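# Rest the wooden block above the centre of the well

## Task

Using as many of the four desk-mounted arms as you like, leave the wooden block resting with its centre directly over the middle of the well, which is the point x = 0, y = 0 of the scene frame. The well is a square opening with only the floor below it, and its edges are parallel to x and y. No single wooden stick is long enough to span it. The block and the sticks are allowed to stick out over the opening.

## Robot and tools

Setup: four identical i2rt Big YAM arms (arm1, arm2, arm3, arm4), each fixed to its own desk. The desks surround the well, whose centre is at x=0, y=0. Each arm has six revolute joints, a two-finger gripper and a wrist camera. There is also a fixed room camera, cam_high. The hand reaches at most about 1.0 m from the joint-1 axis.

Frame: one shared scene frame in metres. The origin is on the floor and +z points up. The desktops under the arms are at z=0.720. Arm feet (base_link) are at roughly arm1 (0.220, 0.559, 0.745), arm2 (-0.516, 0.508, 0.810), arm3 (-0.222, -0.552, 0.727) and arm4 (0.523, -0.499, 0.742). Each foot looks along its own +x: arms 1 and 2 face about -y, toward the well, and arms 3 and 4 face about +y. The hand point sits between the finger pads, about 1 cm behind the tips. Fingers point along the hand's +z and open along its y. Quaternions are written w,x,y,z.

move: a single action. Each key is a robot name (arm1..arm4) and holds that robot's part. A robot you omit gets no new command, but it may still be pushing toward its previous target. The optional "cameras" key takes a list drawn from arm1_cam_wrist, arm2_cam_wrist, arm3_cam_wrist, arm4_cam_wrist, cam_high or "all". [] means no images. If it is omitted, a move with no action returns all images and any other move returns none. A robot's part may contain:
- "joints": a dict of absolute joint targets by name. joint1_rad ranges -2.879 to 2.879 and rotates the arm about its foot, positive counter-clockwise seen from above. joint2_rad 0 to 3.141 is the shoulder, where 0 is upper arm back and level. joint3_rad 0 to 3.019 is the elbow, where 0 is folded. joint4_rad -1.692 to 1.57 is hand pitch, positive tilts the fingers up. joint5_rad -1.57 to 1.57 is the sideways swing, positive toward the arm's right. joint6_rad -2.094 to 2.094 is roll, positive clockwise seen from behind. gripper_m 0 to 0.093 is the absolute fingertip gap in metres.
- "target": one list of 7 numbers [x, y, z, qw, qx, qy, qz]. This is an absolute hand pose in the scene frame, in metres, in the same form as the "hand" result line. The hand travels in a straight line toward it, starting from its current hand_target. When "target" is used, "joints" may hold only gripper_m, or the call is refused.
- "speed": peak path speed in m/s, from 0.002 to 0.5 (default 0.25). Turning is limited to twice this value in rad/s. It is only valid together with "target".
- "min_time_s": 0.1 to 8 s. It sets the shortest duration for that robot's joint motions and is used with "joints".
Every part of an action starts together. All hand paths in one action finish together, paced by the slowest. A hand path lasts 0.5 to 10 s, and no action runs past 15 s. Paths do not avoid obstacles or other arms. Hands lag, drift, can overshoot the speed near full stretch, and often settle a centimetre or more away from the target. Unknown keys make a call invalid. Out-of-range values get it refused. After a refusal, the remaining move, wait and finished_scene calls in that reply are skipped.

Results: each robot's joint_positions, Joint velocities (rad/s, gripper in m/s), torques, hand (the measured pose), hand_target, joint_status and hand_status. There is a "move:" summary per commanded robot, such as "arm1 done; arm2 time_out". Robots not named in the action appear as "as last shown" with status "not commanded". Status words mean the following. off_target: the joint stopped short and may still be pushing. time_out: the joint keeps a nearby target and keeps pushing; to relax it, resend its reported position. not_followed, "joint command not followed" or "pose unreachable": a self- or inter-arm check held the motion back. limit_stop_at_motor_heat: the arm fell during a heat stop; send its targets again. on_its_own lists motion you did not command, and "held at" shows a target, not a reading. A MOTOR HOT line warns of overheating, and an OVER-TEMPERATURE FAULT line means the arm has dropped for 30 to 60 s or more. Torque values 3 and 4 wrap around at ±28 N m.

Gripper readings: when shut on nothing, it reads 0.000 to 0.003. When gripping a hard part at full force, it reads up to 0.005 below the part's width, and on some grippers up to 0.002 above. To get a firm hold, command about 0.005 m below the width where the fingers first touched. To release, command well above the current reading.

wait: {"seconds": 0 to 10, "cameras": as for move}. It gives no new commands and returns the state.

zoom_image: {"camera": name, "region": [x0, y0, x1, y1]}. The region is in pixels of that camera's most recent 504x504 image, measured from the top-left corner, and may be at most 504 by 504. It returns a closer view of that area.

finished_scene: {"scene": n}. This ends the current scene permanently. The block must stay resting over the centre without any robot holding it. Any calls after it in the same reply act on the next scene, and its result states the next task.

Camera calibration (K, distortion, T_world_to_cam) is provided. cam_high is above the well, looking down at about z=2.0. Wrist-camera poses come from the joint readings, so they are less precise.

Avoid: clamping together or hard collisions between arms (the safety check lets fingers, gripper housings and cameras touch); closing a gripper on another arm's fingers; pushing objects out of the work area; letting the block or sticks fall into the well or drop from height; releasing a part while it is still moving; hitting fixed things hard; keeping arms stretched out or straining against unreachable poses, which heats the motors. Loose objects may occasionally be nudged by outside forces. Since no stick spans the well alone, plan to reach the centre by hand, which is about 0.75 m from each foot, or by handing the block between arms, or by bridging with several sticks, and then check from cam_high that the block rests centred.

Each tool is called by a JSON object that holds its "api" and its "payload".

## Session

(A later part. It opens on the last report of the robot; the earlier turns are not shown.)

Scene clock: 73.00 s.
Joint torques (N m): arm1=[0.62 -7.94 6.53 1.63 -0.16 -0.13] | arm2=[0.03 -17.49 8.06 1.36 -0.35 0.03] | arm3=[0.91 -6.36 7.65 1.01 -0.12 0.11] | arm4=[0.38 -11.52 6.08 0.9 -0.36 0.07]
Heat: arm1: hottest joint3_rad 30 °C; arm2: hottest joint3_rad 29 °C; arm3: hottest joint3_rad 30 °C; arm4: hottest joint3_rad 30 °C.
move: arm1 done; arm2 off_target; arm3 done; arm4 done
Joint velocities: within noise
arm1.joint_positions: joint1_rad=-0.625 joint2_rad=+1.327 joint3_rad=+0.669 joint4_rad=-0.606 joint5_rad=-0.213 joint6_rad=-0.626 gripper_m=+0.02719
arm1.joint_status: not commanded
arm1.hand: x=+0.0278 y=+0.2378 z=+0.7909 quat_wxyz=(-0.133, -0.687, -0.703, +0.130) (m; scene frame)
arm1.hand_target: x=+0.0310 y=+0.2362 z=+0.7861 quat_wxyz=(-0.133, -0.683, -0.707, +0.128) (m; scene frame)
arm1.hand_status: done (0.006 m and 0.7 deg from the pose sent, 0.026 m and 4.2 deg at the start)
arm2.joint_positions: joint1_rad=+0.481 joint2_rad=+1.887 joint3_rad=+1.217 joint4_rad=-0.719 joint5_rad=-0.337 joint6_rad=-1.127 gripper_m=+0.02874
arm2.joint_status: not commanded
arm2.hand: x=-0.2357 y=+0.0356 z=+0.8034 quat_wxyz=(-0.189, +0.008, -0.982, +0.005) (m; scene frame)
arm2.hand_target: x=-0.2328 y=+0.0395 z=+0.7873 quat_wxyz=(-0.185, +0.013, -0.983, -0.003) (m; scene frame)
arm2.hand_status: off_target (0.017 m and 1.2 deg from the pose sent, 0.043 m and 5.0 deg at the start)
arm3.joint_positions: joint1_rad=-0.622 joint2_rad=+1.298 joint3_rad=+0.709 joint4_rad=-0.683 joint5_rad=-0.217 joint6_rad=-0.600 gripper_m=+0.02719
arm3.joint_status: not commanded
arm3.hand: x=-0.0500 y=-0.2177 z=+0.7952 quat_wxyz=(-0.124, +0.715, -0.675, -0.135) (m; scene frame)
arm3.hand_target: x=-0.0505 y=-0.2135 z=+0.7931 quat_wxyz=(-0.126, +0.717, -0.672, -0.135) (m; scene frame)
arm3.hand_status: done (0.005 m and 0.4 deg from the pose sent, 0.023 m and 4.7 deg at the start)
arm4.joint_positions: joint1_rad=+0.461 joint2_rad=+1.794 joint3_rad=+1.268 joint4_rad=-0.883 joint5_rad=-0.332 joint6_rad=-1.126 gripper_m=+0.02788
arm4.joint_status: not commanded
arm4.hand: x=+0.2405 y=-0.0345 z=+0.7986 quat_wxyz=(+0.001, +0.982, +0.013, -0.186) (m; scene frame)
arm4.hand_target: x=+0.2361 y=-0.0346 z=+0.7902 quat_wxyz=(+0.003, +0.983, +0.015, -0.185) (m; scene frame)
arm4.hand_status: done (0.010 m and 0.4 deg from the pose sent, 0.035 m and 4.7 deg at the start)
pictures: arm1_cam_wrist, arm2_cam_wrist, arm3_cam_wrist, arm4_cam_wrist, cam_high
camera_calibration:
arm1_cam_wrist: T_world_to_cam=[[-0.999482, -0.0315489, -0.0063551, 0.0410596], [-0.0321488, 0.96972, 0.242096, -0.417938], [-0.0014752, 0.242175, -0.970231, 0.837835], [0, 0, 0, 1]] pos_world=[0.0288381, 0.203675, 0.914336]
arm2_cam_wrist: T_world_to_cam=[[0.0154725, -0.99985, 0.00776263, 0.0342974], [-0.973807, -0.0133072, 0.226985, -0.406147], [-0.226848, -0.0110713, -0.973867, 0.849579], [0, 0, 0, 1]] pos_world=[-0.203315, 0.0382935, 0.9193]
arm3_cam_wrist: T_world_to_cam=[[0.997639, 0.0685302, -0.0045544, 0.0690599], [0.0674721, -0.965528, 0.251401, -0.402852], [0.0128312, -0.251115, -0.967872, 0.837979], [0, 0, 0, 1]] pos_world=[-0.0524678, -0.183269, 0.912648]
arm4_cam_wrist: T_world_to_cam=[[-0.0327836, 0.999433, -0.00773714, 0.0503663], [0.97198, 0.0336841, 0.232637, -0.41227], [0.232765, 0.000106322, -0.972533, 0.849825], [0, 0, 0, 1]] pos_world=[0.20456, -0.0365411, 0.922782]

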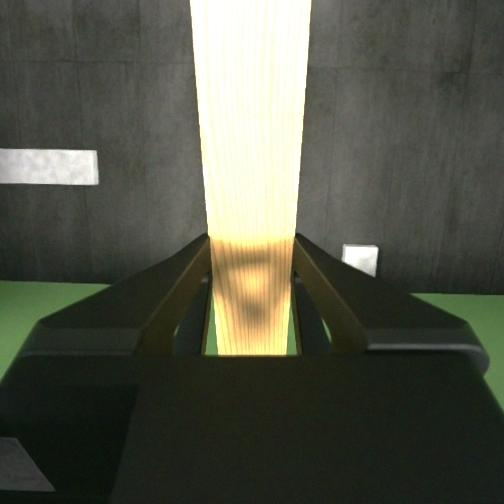

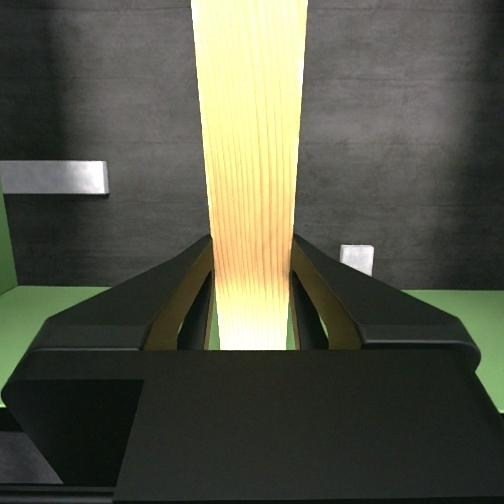

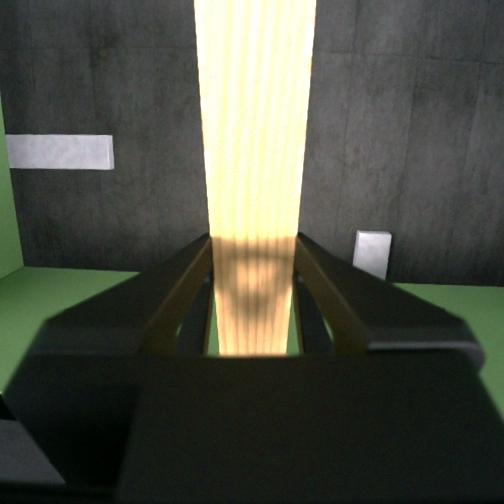

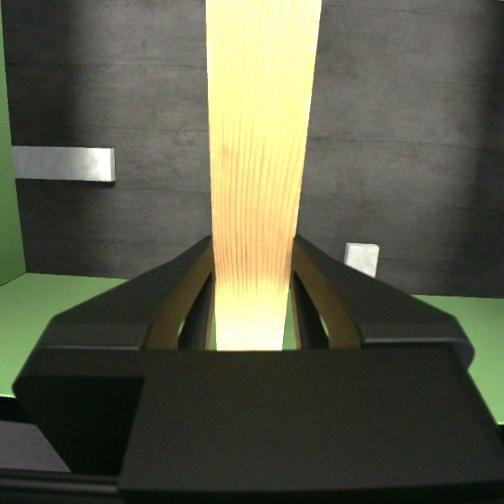

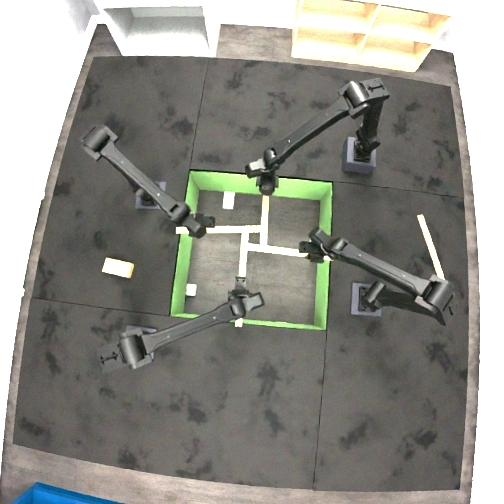

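{"api": "move", "payload": {"arm1": {"target": [0.034, 0.240, 0.7755, 0.1144, 0.6859, 0.7102, -0.1105], "speed": 0.04}, "arm2": {"target": [-0.2375, 0.043, 0.768, 0.159, -0.0129, 0.9872, 0.0021], "speed": 0.04}, "arm3": {"target": [-0.0535, -0.2175, 0.783, -0.1087, 0.7203, -0.6752, -0.1160], "speed": 0.04}, "arm4": {"target": [0.240, -0.038, 0.777, 0.0025, 0.9872, 0.0155, -0.159], "speed": 0.04}, "cameras": ["cam_high"]}}

{"api": "zoom_image", "payload": {"camera": "cam_high", "region": [200, 190, 310, 300]}}

Scene clock: 75.00 s.
Joint torques (N m): arm1=[0.62 -8.06 6.58 0.95 -0.14 -0.05] | arm2=[0.21 -17.26 7.46 1.32 -0.28 0.04] | arm3=[0.97 -6.48 7.79 0.27 -0.14 0.17] | arm4=[0.5 -11.69 5.85 0.92 -0.35 0.12]
Heat: arm1: hottest joint3_rad 30 °C; arm2: hottest joint3_rad 29 °C; arm3: hottest joint3_rad 30 °C; arm4: hottest joint3_rad 30 °C.
move: arm1 done; arm2 off_target; arm3 done; arm4 off_target
Joint velocities: within noise
arm1.joint_positions: joint1_rad=-0.608 joint2_rad=+1.353 joint3_rad=+0.669 joint4_rad=-0.606 joint5_rad=-0.177 joint6_rad=-0.626 gripper_m=+0.02719
arm1.joint_status: not commanded
arm1.hand: x=+0.0296 y=+0.2398 z=+0.7804 quat_wxyz=(-0.115, -0.686, -0.708, +0.119) (m; scene frame)
arm1.hand_target: x=+0.0340 y=+0.2401 z=+0.7756 quat_wxyz=(-0.114, -0.686, -0.710, +0.110) (m; scene frame)
arm1.hand_status: done (0.007 m and 1.0 deg from the pose sent, 0.017 m and 3.2 deg at the start)
arm2.joint_positions: joint1_rad=+0.488 joint2_rad=+1.911 joint3_rad=+1.207 joint4_rad=-0.702 joint5_rad=-0.289 joint6_rad=-1.127 gripper_m=+0.02874
arm2.joint_status: not commanded
arm2.hand: x=-0.2413 y=+0.0377 z=+0.7857 quat_wxyz=(-0.164, +0.008, -0.986, +0.008) (m; scene frame)
arm2.hand_target: x=-0.2379 y=+0.0435 z=+0.7685 quat_wxyz=(-0.159, +0.013, -0.987, -0.002) (m; scene frame)
arm2.hand_status: off_target (0.019 m and 1.4 deg from the pose sent, 0.036 m and 3.6 deg at the start)
arm3.joint_positions: joint1_rad=-0.606 joint2_rad=+1.323 joint3_rad=+0.709 joint4_rad=-0.683 joint5_rad=-0.182 joint6_rad=-0.600 gripper_m=+0.02719
arm3.joint_status: not commanded
arm3.hand: x=-0.0510 y=-0.2192 z=+0.7854 quat_wxyz=(-0.115, +0.720, -0.674, -0.117) (m; scene frame)
arm3.hand_target: x=-0.0535 y=-0.2176 z=+0.7830 quat_wxyz=(-0.109, +0.720, -0.675, -0.116) (m; scene frame)
arm3.hand_status: done (0.004 m and 0.8 deg from the pose sent, 0.013 m and 2.8 deg at the start)
arm4.joint_positions: joint1_rad=+0.472 joint2_rad=+1.805 joint3_rad=+1.259 joint4_rad=-0.880 joint5_rad=-0.283 joint6_rad=-1.126 gripper_m=+0.02788
arm4.joint_status: not commanded
arm4.hand: x=+0.2443 y=-0.0372 z=+0.7873 quat_wxyz=(-0.001, +0.987, +0.015, -0.161) (m; scene frame)
arm4.hand_target: x=+0.2402 y=-0.0383 z=+0.7771 quat_wxyz=(+0.003, +0.987, +0.015, -0.159) (m; scene frame)
arm4.hand_status: off_target (0.011 m and 0.4 deg from the pose sent, 0.022 m and 3.2 deg at the start)
pictures: cam_high

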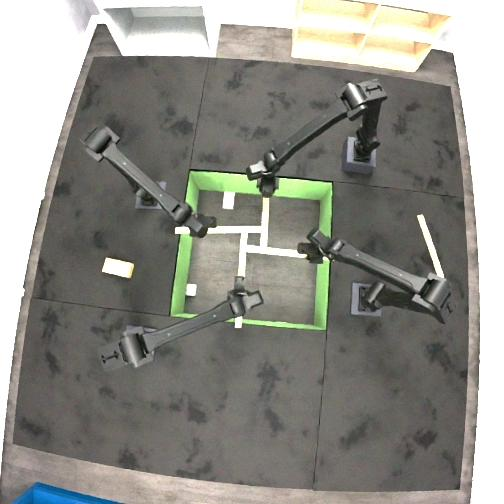

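Scaled by 4.582 from the camera's 504x504 image, which has a finer 720x720 frame.

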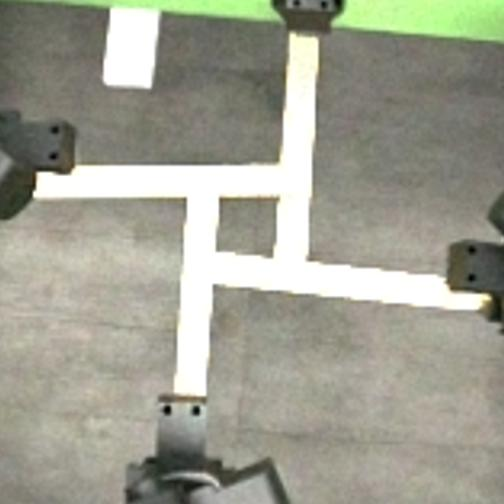

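{"api": "zoom_image", "payload": {"camera": "cam_high", "region": [165, 195, 215, 245]}}

{"api": "zoom_image", "payload": {"camera": "cam_high", "region": [220, 285, 270, 335]}}

{"api": "zoom_image", "payload": {"camera": "cam_high", "region": [300, 235, 350, 285]}}

{"api": "zoom_image", "payload": {"camera": "cam_high", "region": [240, 155, 290, 205]}}

Scaled by 10.080 from the camera's 504x504 image, which has a finer 720x720 frame.

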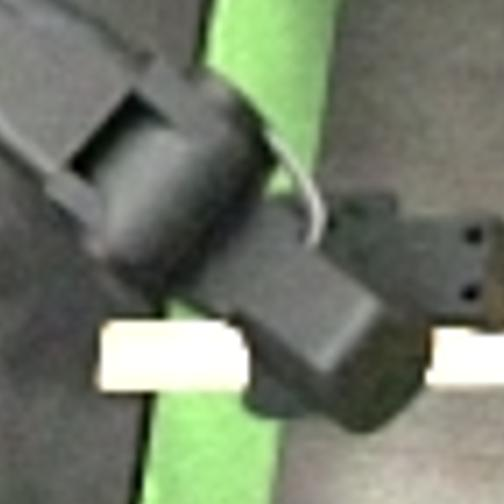

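Scaled by 10.080 from the camera's 504x504 image, which has a finer 720x720 frame.

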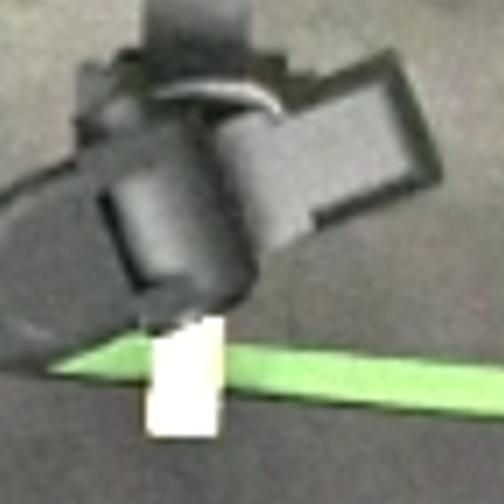

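Scaled by 10.080 from the camera's 504x504 image, which has a finer 720x720 frame.

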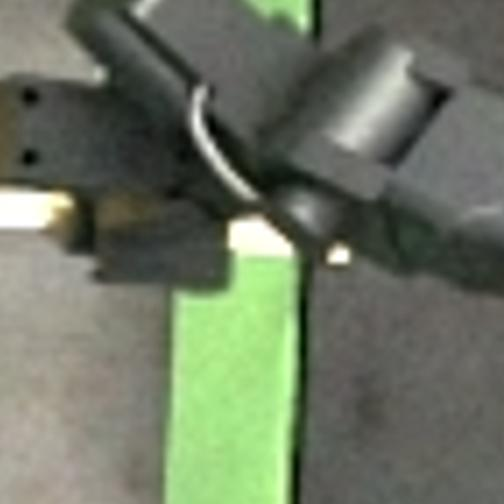

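Scaled by 10.080 from the camera's 504x504 image, which has a finer 720x720 frame.

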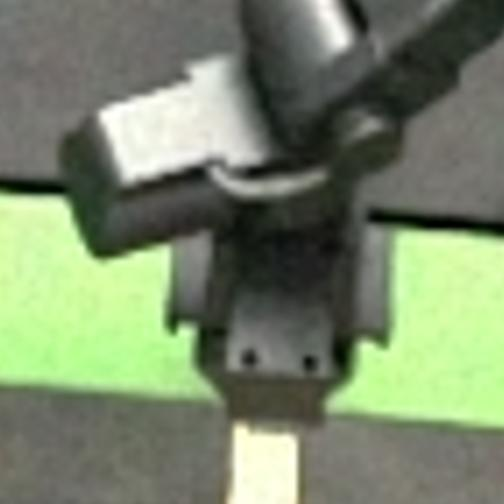

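{"api": "move", "payload": {"arm1": {"target": [0.035, 0.2425, 0.765, 0.0926, 0.6889, 0.7133, -0.0895], "speed": 0.04}, "arm2": {"target": [-0.240, 0.044, 0.757, 0.1288, -0.013, 0.9916, 0.0017], "speed": 0.04}, "arm3": {"target": [-0.0555, -0.220, 0.773, -0.0881, 0.7235, -0.6782, -0.0940], "speed": 0.04}, "arm4": {"target": [0.242, -0.039, 0.764, 0.002, 0.9916, 0.0156, -0.1288], "speed": 0.04}, "cameras": ["cam_high"]}}

{"api": "zoom_image", "payload": {"camera": "cam_high", "region": [200, 190, 310, 300]}}

Scene clock: 77.30 s.
Joint torques (N m): arm1=[0.56 -8.12 7.36 0.7 -0.15 0.04] | arm2=[0.67 -17.32 8.53 0.87 -0.29 0.11] | arm3=[0.97 -6.59 8.59 0.05 -0.16 0.22] | arm4=[0.32 -11.52 6.11 0.72 -0.34 0.22]
Heat: arm1: hottest joint3_rad 30 °C; arm2: hottest joint3_rad 29 °C; arm3: hottest joint3_rad 30 °C; arm4: hottest joint3_rad 30 °C.
move: arm1 done; arm2 off_target; arm3 done; arm4 off_target
Joint velocities: within noise
arm1.joint_positions: joint1_rad=-0.591 joint2_rad=+1.390 joint3_rad=+0.669 joint4_rad=-0.626 joint5_rad=-0.137 joint6_rad=-0.626 gripper_m=+0.02719
arm1.joint_status: not commanded
arm1.hand: x=+0.0341 y=+0.2472 z=+0.7656 quat_wxyz=(-0.092, -0.687, -0.714, +0.094) (m; scene frame)
arm1.hand_target: x=+0.0351 y=+0.2426 z=+0.7650 quat_wxyz=(-0.093, -0.689, -0.713, +0.090) (m; scene frame)
arm1.hand_status: done (0.005 m and 0.6 deg from the pose sent, 0.017 m and 4.3 deg at the start)
arm2.joint_positions: joint1_rad=+0.503 joint2_rad=+1.929 joint3_rad=+1.207 joint4_rad=-0.702 joint5_rad=-0.231 joint6_rad=-1.127 gripper_m=+0.02874
arm2.joint_status: not commanded
arm2.hand: x=-0.2443 y=+0.0399 z=+0.7734 quat_wxyz=(-0.134, +0.012, -0.991, +0.011) (m; scene frame)
arm2.hand_target: x=-0.2404 y=+0.0444 z=+0.7574 quat_wxyz=(-0.129, +0.013, -0.992, -0.002) (m; scene frame)
arm2.hand_status: off_target (0.017 m and 1.6 deg from the pose sent, 0.029 m and 4.2 deg at the start)
arm3.joint_positions: joint1_rad=-0.587 joint2_rad=+1.356 joint3_rad=+0.709 joint4_rad=-0.706 joint5_rad=-0.143 joint6_rad=-0.596 gripper_m=+0.02719
arm3.joint_status: not commanded
arm3.hand: x=-0.0557 y=-0.2263 z=+0.7714 quat_wxyz=(-0.091, +0.726, -0.675, -0.093) (m; scene frame)
arm3.hand_target: x=-0.0556 y=-0.2201 z=+0.7730 quat_wxyz=(-0.088, +0.724, -0.678, -0.094) (m; scene frame)
arm3.hand_status: done (0.006 m and 0.5 deg from the pose sent, 0.013 m and 4.1 deg at the start)
arm4.joint_positions: joint1_rad=+0.489 joint2_rad=+1.825 joint3_rad=+1.259 joint4_rad=-0.880 joint5_rad=-0.225 joint6_rad=-1.126 gripper_m=+0.02789
arm4.joint_status: not commanded
arm4.hand: x=+0.2460 y=-0.0389 z=+0.7744 quat_wxyz=(-0.003, +0.991, +0.020, -0.131) (m; scene frame)
arm4.hand_target: x=+0.2421 y=-0.0393 z=+0.7641 quat_wxyz=(+0.002, +0.992, +0.016, -0.129) (m; scene frame)
arm4.hand_status: off_target (0.011 m and 0.8 deg from the pose sent, 0.023 m and 3.7 deg at the start)
pictures: cam_high

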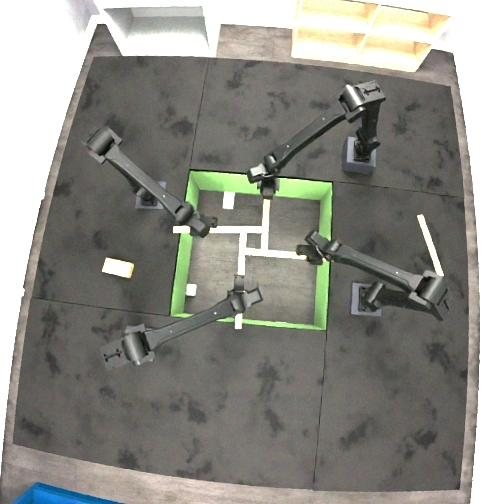

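Scaled by 4.582 from the camera's 504x504 image, which has a finer 720x720 frame.

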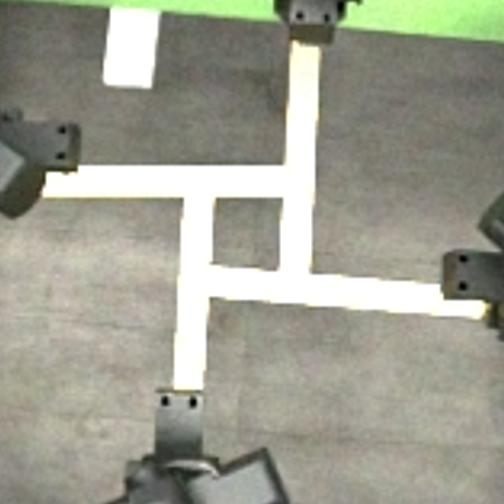

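{"api": "zoom_image", "payload": {"camera": "cam_high", "region": [230, 220, 275, 265]}}

{"api": "zoom_image", "payload": {"camera": "cam_high", "region": [236, 236, 254, 264]}}

{"api": "zoom_image", "payload": {"camera": "cam_high", "region": [165, 195, 215, 245]}}

{"api": "zoom_image", "payload": {"camera": "cam_high", "region": [300, 235, 350, 285]}}

{"api": "zoom_image", "payload": {"camera": "cam_high", "region": [220, 285, 270, 335]}}

Scaled by 11.200 from the camera's 504x504 image, which has a finer 720x720 frame.

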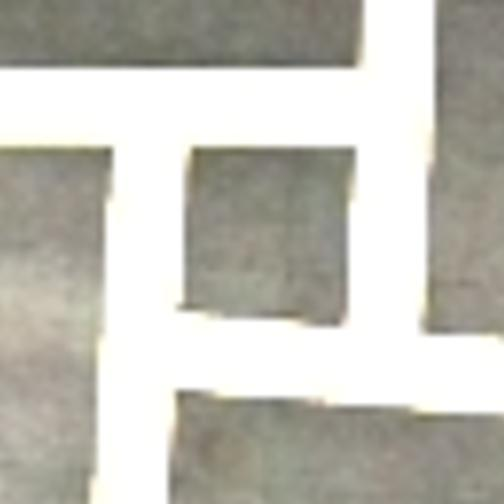

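Scaled by 18.000 from the camera's 504x504 image, which has a finer 720x720 frame.

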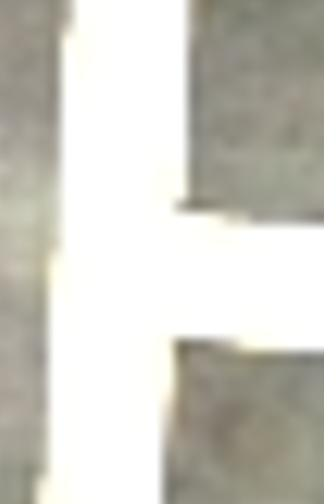

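Scaled by 10.080 from the camera's 504x504 image, which has a finer 720x720 frame.

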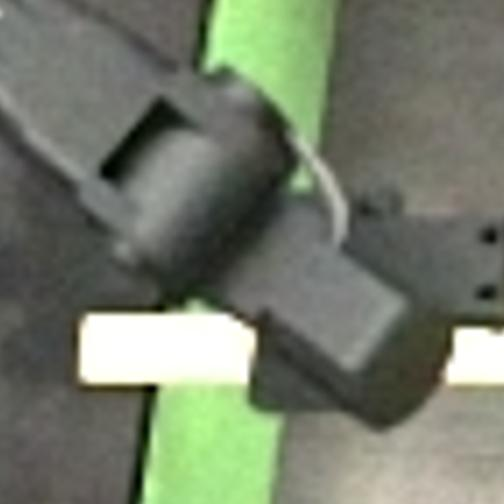

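Scaled by 10.080 from the camera's 504x504 image, which has a finer 720x720 frame.

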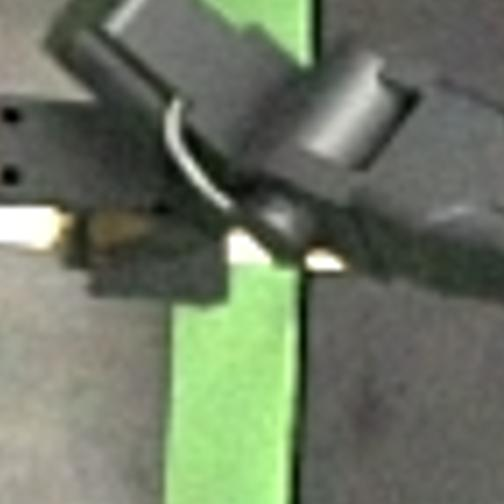

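Scaled by 10.080 from the camera's 504x504 image, which has a finer 720x720 frame.

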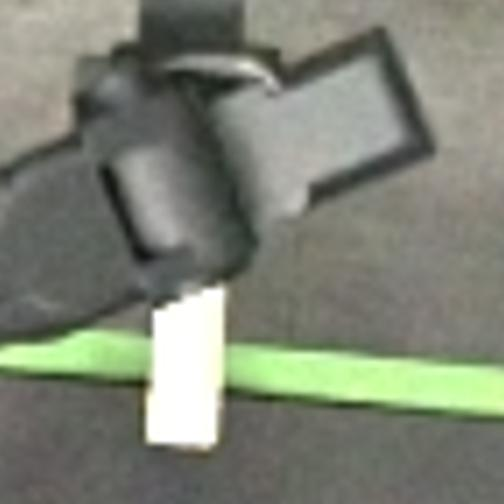

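{"api": "move", "payload": {"arm1": {"target": [0.030, 0.2255, 0.778, 0.0926, 0.6889, 0.7133, -0.0895], "speed": 0.04}, "arm2": {"target": [-0.223, 0.040, 0.767, 0.1288, -0.013, 0.9916, 0.0017], "speed": 0.04}, "arm3": {"target": [-0.0505, -0.203, 0.786, -0.0881, 0.7235, -0.6782, -0.0940], "speed": 0.04}, "arm4": {"target": [0.226, -0.035, 0.774, 0.002, 0.9916, 0.0156, -0.1288], "speed": 0.04}, "cameras": ["cam_high"]}}

{"api": "zoom_image", "payload": {"camera": "cam_high", "region": [200, 190, 310, 300]}}

Scene clock: 79.77 s.
Joint torques (N m): arm1=[0.62 -8.59 9.66 0.65 -0.12 0.03] | arm2=[0.38 -17.49 11.22 0.29 -0.35 0.17] | arm3=[0.91 -6.95 10.84 -0.09 -0.13 0.2] | arm4=[0.38 -11.75 8.44 -0.03 -0.44 0.19]
Heat: arm1: hottest joint3_rad 30 °C; arm2: hottest joint3_rad 29 °C; arm3: hottest joint3_rad 30 °C; arm4: hottest joint3_rad 30 °C.
move: arm1 off_target; arm2 off_target; arm3 off_target; arm4 off_target
Joint velocities: within noise
arm1.joint_positions: joint1_rad=-0.576 joint2_rad=+1.404 joint3_rad=+0.694 joint4_rad=-0.669 joint5_rad=-0.135 joint6_rad=-0.608 gripper_m=+0.02719
arm1.joint_status: not commanded
arm1.hand: x=+0.0383 y=+0.2443 z=+0.7671 quat_wxyz=(-0.090, -0.690, -0.714, +0.077) (m; scene frame)
arm1.hand_target: x=+0.0304 y=+0.2262 z=+0.7783 quat_wxyz=(-0.093, -0.689, -0.713, +0.090) (m; scene frame)
arm1.hand_status: off_target (0.023 m and 1.5 deg from the pose sent, 0.025 m and 0.6 deg at the start)
arm2.joint_positions: joint1_rad=+0.529 joint2_rad=+1.934 joint3_rad=+1.220 joint4_rad=-0.719 joint5_rad=-0.227 joint6_rad=-1.107 gripper_m=+0.02874
arm2.joint_status: not commanded
arm2.hand: x=-0.2320 y=+0.0460 z=+0.7741 quat_wxyz=(-0.131, +0.015, -0.991, +0.004) (m; scene frame)
arm2.hand_target: x=-0.2231 y=+0.0404 z=+0.7671 quat_wxyz=(-0.129, +0.013, -0.992, -0.001) (m; scene frame)
arm2.hand_status: off_target (0.013 m and 0.7 deg from the pose sent, 0.022 m and 1.6 deg at the start)
arm3.joint_positions: joint1_rad=-0.576 joint2_rad=+1.377 joint3_rad=+0.741 joint4_rad=-0.746 joint5_rad=-0.142 joint6_rad=-0.581 gripper_m=+0.02719
arm3.joint_status: not commanded
arm3.hand: x=-0.0574 y=-0.2210 z=+0.7738 quat_wxyz=(-0.076, +0.725, -0.678, -0.091) (m; scene frame)
arm3.hand_target: x=-0.0509 y=-0.2036 z=+0.7863 quat_wxyz=(-0.088, +0.723, -0.678, -0.094) (m; scene frame)
arm3.hand_status: off_target (0.023 m and 1.4 deg from the pose sent, 0.028 m and 0.5 deg at the start)
arm4.joint_positions: joint1_rad=+0.511 joint2_rad=+1.834 joint3_rad=+1.271 joint4_rad=-0.888 joint5_rad=-0.220 joint6_rad=-1.101 gripper_m=+0.02788
arm4.joint_status: not commanded
arm4.hand: x=+0.2353 y=-0.0427 z=+0.7737 quat_wxyz=(+0.001, +0.992, +0.018, -0.128) (m; scene frame)
arm4.hand_target: x=+0.2260 y=-0.0354 z=+0.7741 quat_wxyz=(+0.002, +0.992, +0.016, -0.129) (m; scene frame)
arm4.hand_status: off_target (0.012 m and 0.4 deg from the pose sent, 0.020 m and 0.8 deg at the start)
pictures: cam_high

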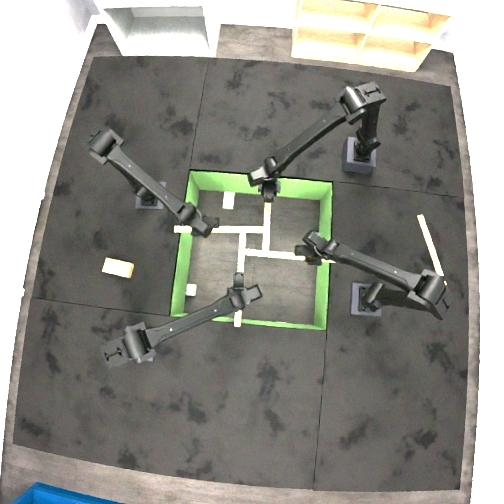

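Scaled by 4.582 from the camera's 504x504 image, which has a finer 720x720 frame.

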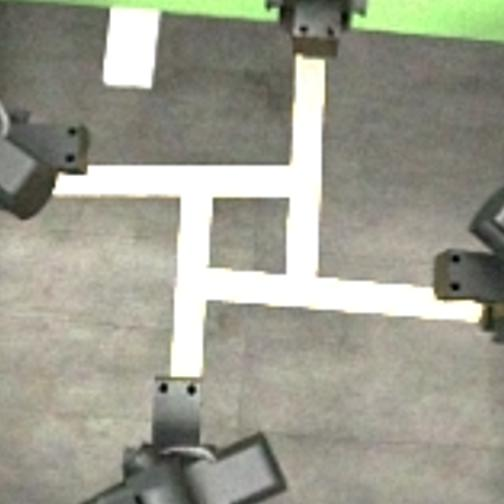

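{"api": "move", "payload": {"arm1": {"target": [0.026, 0.2115, 0.782, 0.0926, 0.6889, 0.7133, -0.0895], "speed": 0.04}, "arm2": {"target": [-0.223, 0.031, 0.767, 0.1288, -0.013, 0.9916, 0.0017], "speed": 0.04}, "arm3": {"target": [-0.0465, -0.190, 0.788, -0.0881, 0.7235, -0.6782, -0.0940], "speed": 0.04}, "arm4": {"target": [0.226, -0.026, 0.774, 0.002, 0.9916, 0.0156, -0.1288], "speed": 0.04}, "cameras": ["cam_high"]}}

{"api": "zoom_image", "payload": {"camera": "cam_high", "region": [200, 190, 310, 300]}}

Scene clock: 81.27 s.
Joint torques (N m): arm1=[0.56 -8.94 9.83 0.65 -0.11 0.01] | arm2=[-0.03 -17.9 11.22 0.25 -0.38 0.1] | arm3=[0.91 -7.41 10.97 0.03 -0.1 0.19] | arm4=[-0.15 -11.75 8.58 -0.05 -0.49 0.11]
Heat: arm1: hottest joint3_rad 30 °C; arm2: hottest joint3_rad 29 °C; arm3: hottest joint3_rad 30 °C; arm4: hottest joint3_rad 30 °C.
move: arm1 off_target; arm2 off_target; arm3 off_target; arm4 off_target
Joint velocities: within noise
arm1.joint_positions: joint1_rad=-0.564 joint2_rad=+1.430 joint3_rad=+0.734 joint4_rad=-0.682 joint5_rad=-0.132 joint6_rad=-0.597 gripper_m=+0.02719
arm1.joint_status: not commanded
arm1.hand: x=+0.0344 y=+0.2308 z=+0.7710 quat_wxyz=(-0.090, -0.690, -0.714, +0.077) (m; scene frame)
arm1.hand_target: x=+0.0264 y=+0.2121 z=+0.7824 quat_wxyz=(-0.093, -0.689, -0.713, +0.090) (m; scene frame)
arm1.hand_status: off_target (0.024 m and 1.5 deg from the pose sent, 0.038 m and 1.4 deg at the start)
arm2.joint_positions: joint1_rad=+0.529 joint2_rad=+1.950 joint3_rad=+1.247 joint4_rad=-0.734 joint5_rad=-0.227 joint6_rad=-1.107 gripper_m=+0.02874
arm2.joint_status: not commanded
arm2.hand: x=-0.2287 y=+0.0395 z=+0.7743 quat_wxyz=(-0.130, +0.014, -0.991, +0.003) (m; scene frame)
arm2.hand_target: x=-0.2232 y=+0.0315 z=+0.7671 quat_wxyz=(-0.129, +0.013, -0.992, -0.001) (m; scene frame)
arm2.hand_status: off_target (0.013 m and 0.6 deg from the pose sent, 0.019 m and 0.7 deg at the start)
arm3.joint_positions: joint1_rad=-0.568 joint2_rad=+1.407 joint3_rad=+0.777 joint4_rad=-0.751 joint5_rad=-0.141 joint6_rad=-0.573 gripper_m=+0.02719
arm3.joint_status: not commanded
arm3.hand: x=-0.0534 y=-0.2084 z=+0.7757 quat_wxyz=(-0.076, +0.725, -0.678, -0.091) (m; scene frame)
arm3.hand_target: x=-0.0468 y=-0.1906 z=+0.7883 quat_wxyz=(-0.088, +0.723, -0.678, -0.094) (m; scene frame)
arm3.hand_status: off_target (0.023 m and 1.4 deg from the pose sent, 0.036 m and 1.4 deg at the start)
arm4.joint_positions: joint1_rad=+0.511 joint2_rad=+1.851 joint3_rad=+1.298 joint4_rad=-0.901 joint5_rad=-0.220 joint6_rad=-1.100 gripper_m=+0.02788
arm4.joint_status: not commanded
arm4.hand: x=+0.2321 y=-0.0367 z=+0.7735 quat_wxyz=(+0.003, +0.992, +0.018, -0.127) (m; scene frame)
arm4.hand_target: x=+0.2261 y=-0.0263 z=+0.7741 quat_wxyz=(+0.002, +0.992, +0.016, -0.129) (m; scene frame)
arm4.hand_status: off_target (0.012 m and 0.4 deg from the pose sent, 0.019 m and 0.4 deg at the start)
pictures: cam_high

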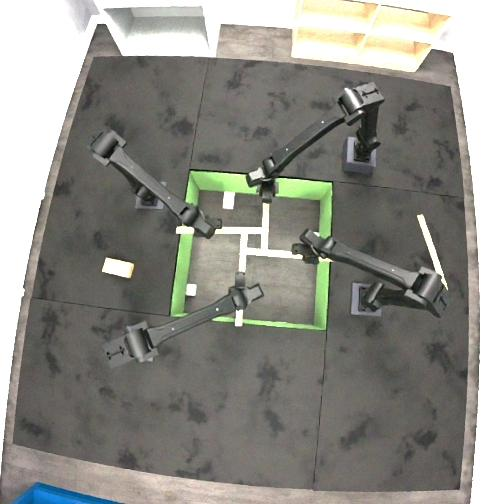

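Scaled by 4.582 from the camera's 504x504 image, which has a finer 720x720 frame.

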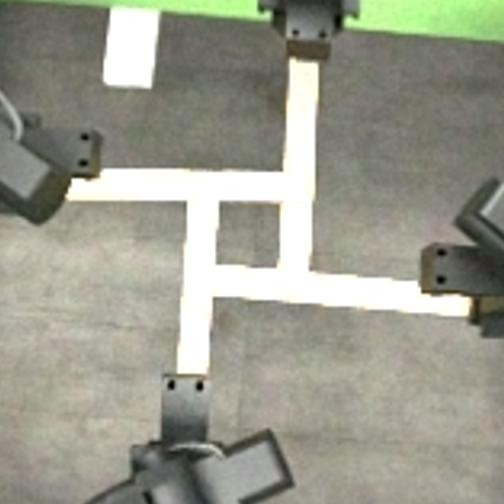

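{"api": "move", "payload": {"arm1": {"target": [0.033, 0.228, 0.759, 0.0789, 0.6905, 0.7150, -0.0762], "speed": 0.03}, "arm2": {"target": [-0.226, 0.043, 0.752, 0.1097, -0.013, 0.9939, 0.0014], "speed": 0.03}, "arm3": {"target": [-0.053, -0.204, 0.766, -0.0750, 0.7252, -0.6798, -0.0800], "speed": 0.03}, "arm4": {"target": [0.229, -0.037, 0.759, 0.0017, 0.9939, 0.0156, -0.1097], "speed": 0.03}, "cameras": ["cam_high"]}}

{"api": "zoom_image", "payload": {"camera": "cam_high", "region": [200, 190, 310, 300]}}

Scene clock: 83.33 s.
Joint torques (N m): arm1=[0.67 -9.17 6.32 1.36 -0.1 -0.01] | arm2=[1.14 -18.14 8.13 1.28 -0.22 0.19] | arm3=[0.97 -7.47 7.25 0.88 -0.06 0.2] | arm4=[0.44 -12.04 5.97 0.84 -0.3 0.21]
Heat: arm1: hottest joint3_rad 30 °C; arm2: hottest joint3_rad 29 °C; arm3: hottest joint3_rad 30 °C; arm4: hottest joint3_rad 30 °C.
move: arm1 done; arm2 off_target; arm3 done; arm4 off_target
Joint velocities: within noise
arm1.joint_positions: joint1_rad=-0.563 joint2_rad=+1.452 joint3_rad=+0.734 joint4_rad=-0.663 joint5_rad=-0.111 joint6_rad=-0.596 gripper_m=+0.02719
arm1.joint_status: not commanded
arm1.hand: x=+0.0304 y=+0.2305 z=+0.7637 quat_wxyz=(-0.079, -0.691, -0.714, +0.078) (m; scene frame)
arm1.hand_target: x=+0.0331 y=+0.2281 z=+0.7591 quat_wxyz=(-0.079, -0.690, -0.715, +0.076) (m; scene frame)
arm1.hand_status: done (0.006 m and 0.2 deg from the pose sent, 0.012 m and 1.2 deg at the start)
arm2.joint_positions: joint1_rad=+0.536 joint2_rad=+1.958 joint3_rad=+1.247 joint4_rad=-0.733 joint5_rad=-0.193 joint6_rad=-1.102 gripper_m=+0.02874
arm2.joint_status: not commanded
arm2.hand: x=-0.2308 y=+0.0397 z=+0.7689 quat_wxyz=(-0.114, +0.014, -0.993, +0.007) (m; scene frame)
arm2.hand_target: x=-0.2264 y=+0.0435 z=+0.7524 quat_wxyz=(-0.110, +0.013, -0.994, -0.001) (m; scene frame)
arm2.hand_status: off_target (0.018 m and 1.1 deg from the pose sent, 0.023 m and 2.4 deg at the start)
arm3.joint_positions: joint1_rad=-0.561 joint2_rad=+1.427 joint3_rad=+0.777 joint4_rad=-0.743 joint5_rad=-0.119 joint6_rad=-0.571 gripper_m=+0.02719
arm3.joint_status: not commanded
arm3.hand: x=-0.0521 y=-0.2088 z=+0.7686 quat_wxyz=(-0.073, +0.727, -0.678, -0.079) (m; scene frame)
arm3.hand_target: x=-0.0530 y=-0.2041 z=+0.7661 quat_wxyz=(-0.075, +0.725, -0.680, -0.080) (m; scene frame)
arm3.hand_status: done (0.006 m and 0.4 deg from the pose sent, 0.011 m and 1.3 deg at the start)
arm4.joint_positions: joint1_rad=+0.518 joint2_rad=+1.856 joint3_rad=+1.298 joint4_rad=-0.902 joint5_rad=-0.188 joint6_rad=-1.097 gripper_m=+0.02788
arm4.joint_status: not commanded
arm4.hand: x=+0.2338 y=-0.0366 z=+0.7697 quat_wxyz=(-0.002, +0.994, +0.019, -0.111) (m; scene frame)
arm4.hand_target: x=+0.2292 y=-0.0372 z=+0.7591 quat_wxyz=(+0.002, +0.994, +0.016, -0.110) (m; scene frame)
arm4.hand_status: off_target (0.012 m and 0.6 deg from the pose sent, 0.015 m and 2.0 deg at the start)
pictures: cam_high

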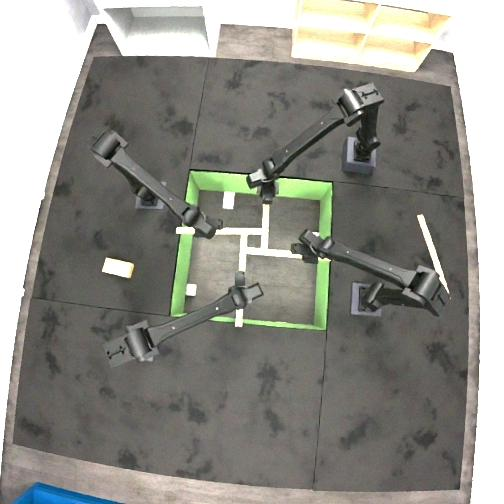

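Scaled by 4.582 from the camera's 504x504 image, which has a finer 720x720 frame.

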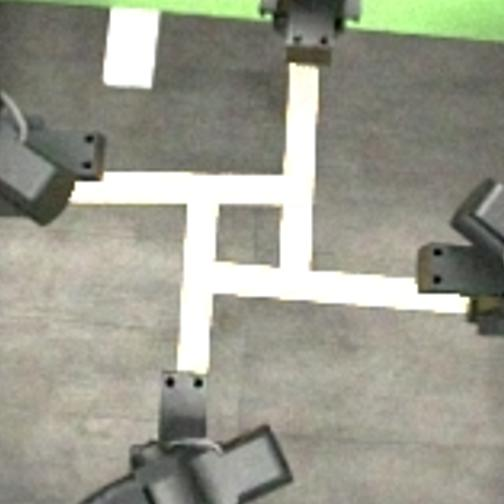

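{"api": "move", "payload": {"arm2": {"joints": {"gripper_m": 0.037}}, "cameras": ["cam_high", "arm2_cam_wrist"]}}

{"api": "zoom_image", "payload": {"camera": "cam_high", "region": [200, 190, 310, 300]}}

Scene clock: 84.27 s.
Joint torques (N m): arm1=[0.62 -9.29 6.28 1.37 -0.14 -0.01] | arm2=[0.09 -17.85 8.1 1.25 -0.23 0.16] | arm3=[0.97 -7.59 7.27 0.83 -0.08 0.2] | arm4=[0.44 -12.1 5.98 0.85 -0.31 0.21]
Heat: arm1: hottest joint3_rad 30 °C; arm2: hottest joint3_rad 29 °C; arm3: hottest joint3_rad 30 °C; arm4: hottest joint3_rad 30 °C.
move: arm2 done
Joint velocities: within noise
arm1.joint_positions: joint1_rad=-0.563 joint2_rad=+1.454 joint3_rad=+0.734 joint4_rad=-0.663 joint5_rad=-0.110 joint6_rad=-0.596 gripper_m=+0.02719
arm1.joint_status: not commanded
arm1.hand: x=+0.0303 y=+0.2308 z=+0.7629 quat_wxyz=(-0.078, -0.691, -0.714, +0.077) (m; scene frame)
arm1.hand_target: x=+0.0330 y=+0.2282 z=+0.7590 quat_wxyz=(-0.079, -0.691, -0.715, +0.076) (m; scene frame)
arm1.hand_status: not commanded
arm2.joint_positions: joint1_rad=+0.536 joint2_rad=+1.958 joint3_rad=+1.247 joint4_rad=-0.733 joint5_rad=-0.193 joint6_rad=-1.101 gripper_m=+0.03684
arm2.joint_status: all done
arm2.hand: x=-0.2309 y=+0.0397 z=+0.7689 quat_wxyz=(-0.114, +0.014, -0.993, +0.007) (m; scene frame)
arm2.hand_target: x=-0.2265 y=+0.0435 z=+0.7524 quat_wxyz=(-0.110, +0.013, -0.994, -0.001) (m; scene frame)
arm2.hand_status: not commanded
arm3, arm4: as last shown
pictures: arm2_cam_wrist, cam_high
camera_calibration:
arm2_cam_wrist: T_world_to_cam=[[0.0270294, -0.999575, 0.0108944, 0.038759], [-0.928116, -0.021046, 0.371696, -0.494021], [-0.371309, -0.020158, -0.928291, 0.749095], [0, 0, 0, 1]] pos_world=[-0.181411, 0.0434456, 0.878582]

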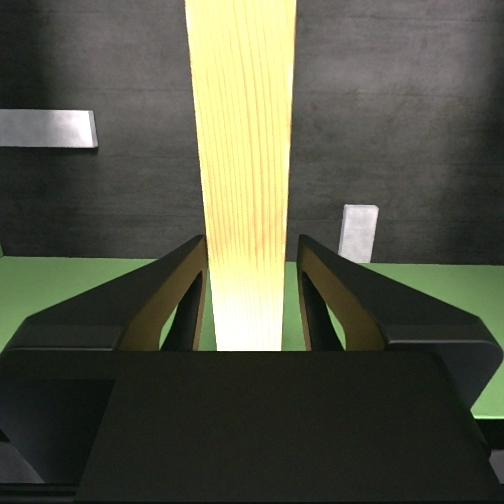

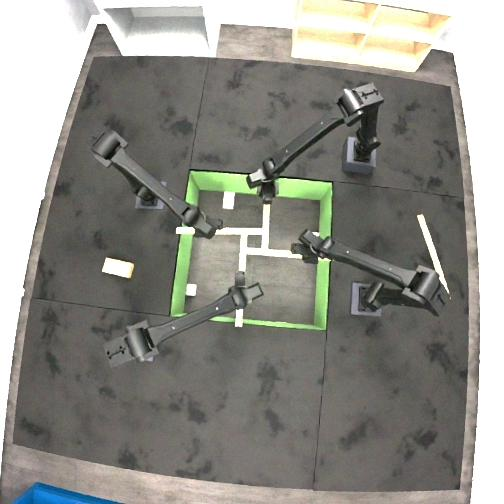

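Scaled by 4.582 from the camera's 504x504 image, which has a finer 720x720 frame.

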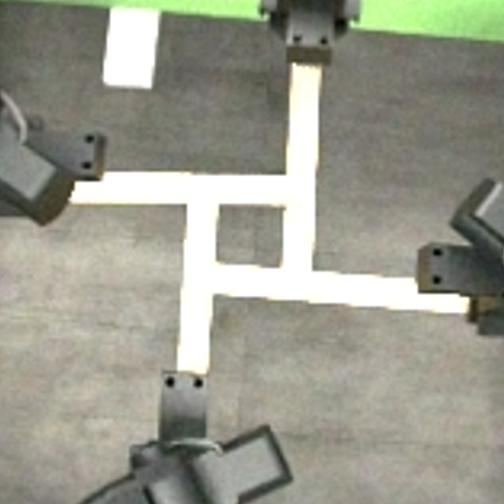

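{"api": "move", "payload": {"arm3": {"joints": {"gripper_m": 0.037}}}}

{"api": "move", "payload": {"arm4": {"joints": {"gripper_m": 0.037}}, "cameras": ["cam_high"]}}

{"api": "zoom_image", "payload": {"camera": "cam_high", "region": [200, 190, 310, 300]}}

Scene clock: 84.93 s.
Joint torques (N m): arm1=[0.62 -9.35 6.31 1.36 -0.15 -0.01] | arm2=[0.79 -17.79 8.17 1.2 -0.26 0.18] | arm3=[0.97 -7.53 7.28 0.8 -0.08 0.2] | arm4=[0.38 -12.04 6.02 0.85 -0.31 0.21]
Heat: arm1: hottest joint3_rad 30 °C; arm2: hottest joint3_rad 29 °C; arm3: hottest joint3_rad 30 °C; arm4: hottest joint3_rad 30 °C.
move: arm3 done
Joint velocities: within noise
arm1.joint_positions: joint1_rad=-0.562 joint2_rad=+1.455 joint3_rad=+0.734 joint4_rad=-0.663 joint5_rad=-0.109 joint6_rad=-0.596 gripper_m=+0.02719
arm1.joint_status: not commanded
arm1.hand: x=+0.0304 y=+0.2309 z=+0.7625 quat_wxyz=(-0.078, -0.691, -0.715, +0.076) (m; scene frame)
arm1.hand_target: x=+0.0331 y=+0.2281 z=+0.7591 quat_wxyz=(-0.079, -0.690, -0.715, +0.076) (m; scene frame)
arm1.hand_status: not commanded
arm2, arm4: as last shown
arm2.joint_positions: joint1_rad=+0.536 joint2_rad=+1.958 joint3_rad=+1.247 joint4_rad=-0.733 joint5_rad=-0.193 joint6_rad=-1.101 gripper_m=+0.03692
arm2.hand_target: x=-0.2265 y=+0.0434 z=+0.7524 quat_wxyz=(-0.110, +0.013, -0.994, -0.001) (m; scene frame)
arm3.joint_positions: joint1_rad=-0.561 joint2_rad=+1.427 joint3_rad=+0.777 joint4_rad=-0.742 joint5_rad=-0.119 joint6_rad=-0.571 gripper_m=+0.03684
arm3.joint_status: all done
arm3.hand: x=-0.0520 y=-0.2086 z=+0.7686 quat_wxyz=(-0.073, +0.727, -0.679, -0.079) (m; scene frame)
arm3.hand_target: x=-0.0530 y=-0.2041 z=+0.7661 quat_wxyz=(-0.075, +0.725, -0.680, -0.080) (m; scene frame)
arm3.hand_status: not commanded
pictures: none

Scene clock: 85.43 s.
Joint torques (N m): arm1=[0.62 -9.47 6.28 1.36 -0.18 -0.01] | arm2=[0.32 -17.49 8.02 1.26 -0.19 0.18] | arm3=[0.97 -7.47 7.27 0.79 -0.08 0.2] | arm4=[0.32 -12.04 6.01 0.79 -0.3 0.19]
Heat: arm1: hottest joint3_rad 30 °C; arm2: hottest joint3_rad 29 °C; arm3: hottest joint3_rad 30 °C; arm4: hottest joint3_rad 30 °C.
move: arm4 done
Joint velocities: within noise
arm1.joint_positions: joint1_rad=-0.562 joint2_rad=+1.456 joint3_rad=+0.734 joint4_rad=-0.663 joint5_rad=-0.108 joint6_rad=-0.596 gripper_m=+0.02719
arm1.joint_status: not commanded
arm1.hand: x=+0.0304 y=+0.2311 z=+0.7621 quat_wxyz=(-0.077, -0.691, -0.715, +0.076) (m; scene frame)
arm1.hand_target: x=+0.0330 y=+0.2281 z=+0.7591 quat_wxyz=(-0.079, -0.690, -0.715, +0.076) (m; scene frame)
arm1.hand_status: not commanded
arm2, arm3: as last shown
arm3.joint_positions: joint1_rad=-0.561 joint2_rad=+1.427 joint3_rad=+0.777 joint4_rad=-0.742 joint5_rad=-0.119 joint6_rad=-0.571 gripper_m=+0.03692
arm4.joint_positions: joint1_rad=+0.518 joint2_rad=+1.857 joint3_rad=+1.298 joint4_rad=-0.902 joint5_rad=-0.188 joint6_rad=-1.096 gripper_m=+0.03685
arm4.joint_status: all done
arm4.hand: x=+0.2338 y=-0.0366 z=+0.7695 quat_wxyz=(-0.002, +0.994, +0.018, -0.111) (m; scene frame)
arm4.hand_target: x=+0.2292 y=-0.0372 z=+0.7591 quat_wxyz=(+0.002, +0.994, +0.016, -0.110) (m; scene frame)
arm4.hand_status: not commanded
pictures: cam_high

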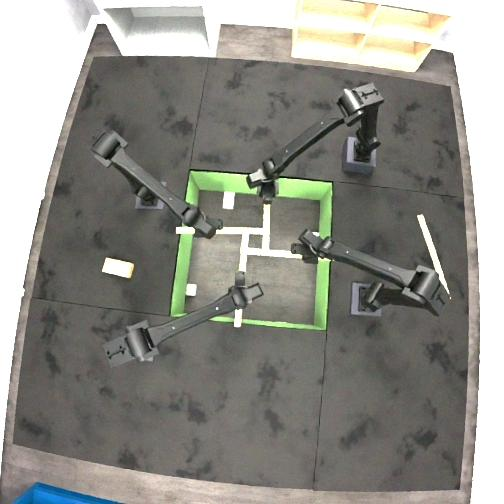

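Scaled by 4.582 from the camera's 504x504 image, which has a finer 720x720 frame.

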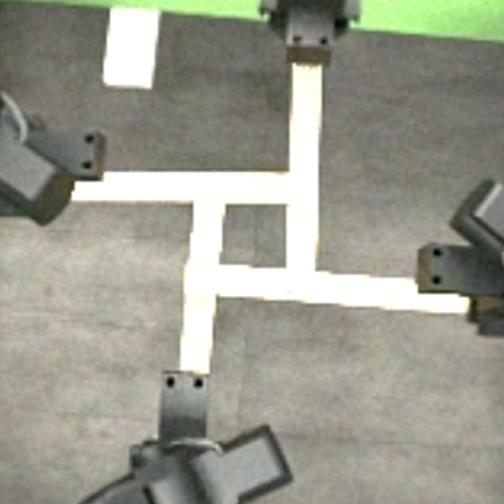

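{"api": "move", "payload": {"arm1": {"joints": {"gripper_m": 0.037}}, "cameras": ["all"]}}

{"api": "zoom_image", "payload": {"camera": "cam_high", "region": [200, 190, 310, 300]}}

Scene clock: 86.13 s.
Joint torques (N m): arm1=[0.56 -9.52 6.3 1.29 -0.18 -0.01] | arm2=[0.5 -17.14 8.06 1.26 -0.21 0.14] | arm3=[0.97 -7.53 7.3 0.8 -0.08 0.19] | arm4=[0.5 -11.99 6.04 0.83 -0.3 0.2]
Heat: arm1: hottest joint3_rad 30 °C; arm2: hottest joint3_rad 29 °C; arm3: hottest joint3_rad 30 °C; arm4: hottest joint3_rad 30 °C.
move: arm1 done
Joint velocities: within noise
arm1.joint_positions: joint1_rad=-0.562 joint2_rad=+1.456 joint3_rad=+0.734 joint4_rad=-0.661 joint5_rad=-0.108 joint6_rad=-0.596 gripper_m=+0.03683
arm1.joint_status: all done
arm1.hand: x=+0.0301 y=+0.2307 z=+0.7622 quat_wxyz=(-0.077, -0.691, -0.715, +0.077) (m; scene frame)
arm1.hand_target: x=+0.0330 y=+0.2281 z=+0.7591 quat_wxyz=(-0.079, -0.690, -0.715, +0.076) (m; scene frame)
arm1.hand_status: not commanded
arm2, arm3, arm4: as last shown
arm4.joint_positions: joint1_rad=+0.518 joint2_rad=+1.857 joint3_rad=+1.298 joint4_rad=-0.902 joint5_rad=-0.188 joint6_rad=-1.096 gripper_m=+0.03693
pictures: arm1_cam_wrist, arm2_cam_wrist, arm3_cam_wrist, arm4_cam_wrist, cam_high
camera_calibration:
arm1_cam_wrist: T_world_to_cam=[[-0.999141, -0.0411859, -0.00457728, 0.0437802], [-0.039715, 0.920171, 0.389498, -0.504727], [-0.01183, 0.389345, -0.921016, 0.740577], [0, 0, 0, 1]] pos_world=[0.0324584, 0.177897, 0.878874]
arm2_cam_wrist: T_world_to_cam=[[0.0270294, -0.999575, 0.0108944, 0.038759], [-0.928116, -0.021046, 0.371696, -0.494021], [-0.371309, -0.020158, -0.928291, 0.749095], [0, 0, 0, 1]] pos_world=[-0.181411, 0.0434456, 0.878582]
arm3_cam_wrist: T_world_to_cam=[[0.996971, 0.0776953, -0.00349713, 0.0713246], [0.072751, -0.915742, 0.395125, -0.487133], [0.0274968, -0.394182, -0.918621, 0.74754], [0, 0, 0, 1]] pos_world=[-0.0562242, -0.156963, 0.879434]
arm4_cam_wrist: T_world_to_cam=[[-0.0413794, 0.999138, -0.00319128, 0.0506123], [0.925446, 0.0395309, 0.376812, -0.4987], [0.376613, 0.0126389, -0.926284, 0.754455], [0, 0, 0, 1]] pos_world=[0.179476, -0.0403901, 0.886917]

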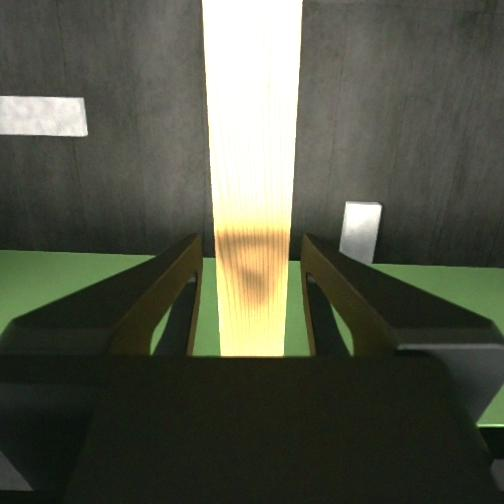

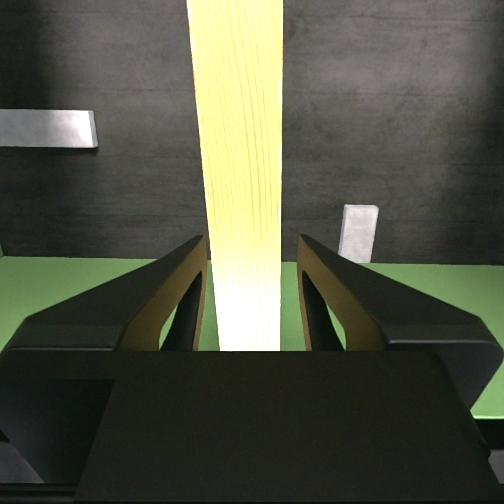

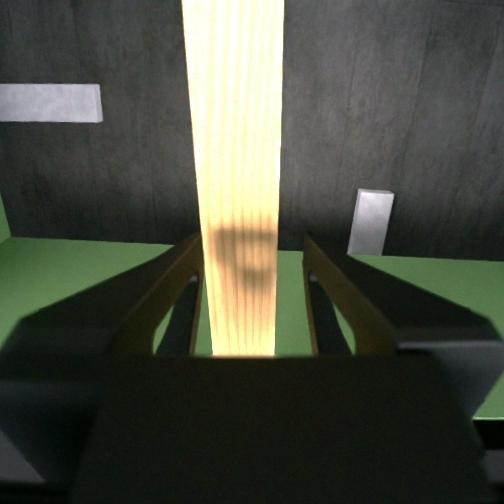

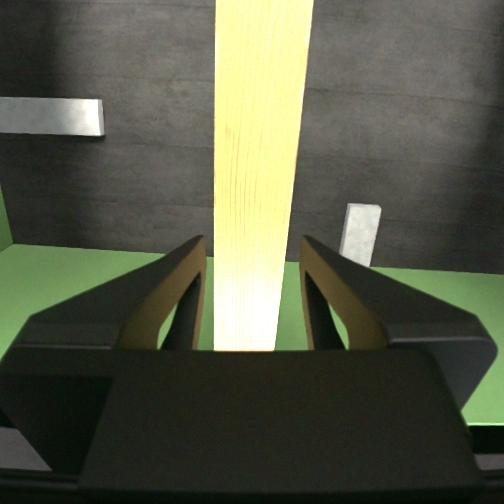

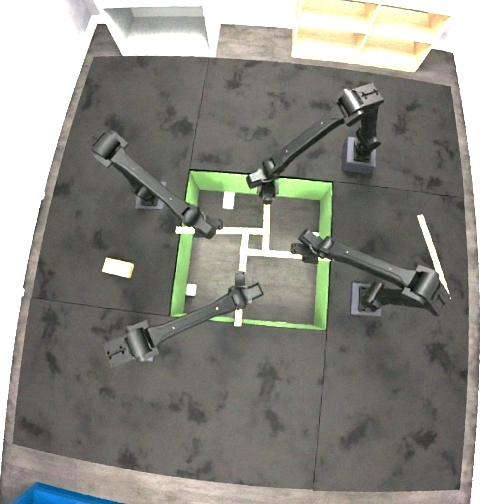

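Scaled by 4.582 from the camera's 504x504 image, which has a finer 720x720 frame.

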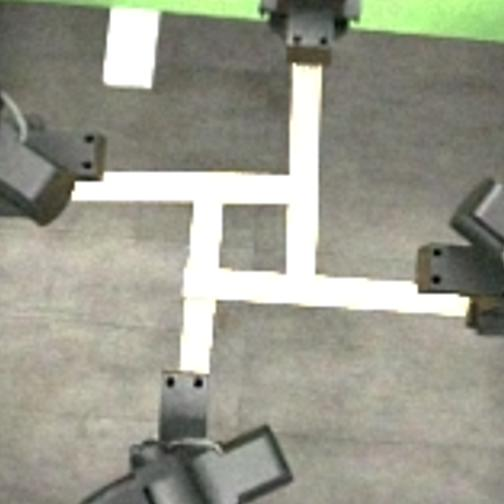

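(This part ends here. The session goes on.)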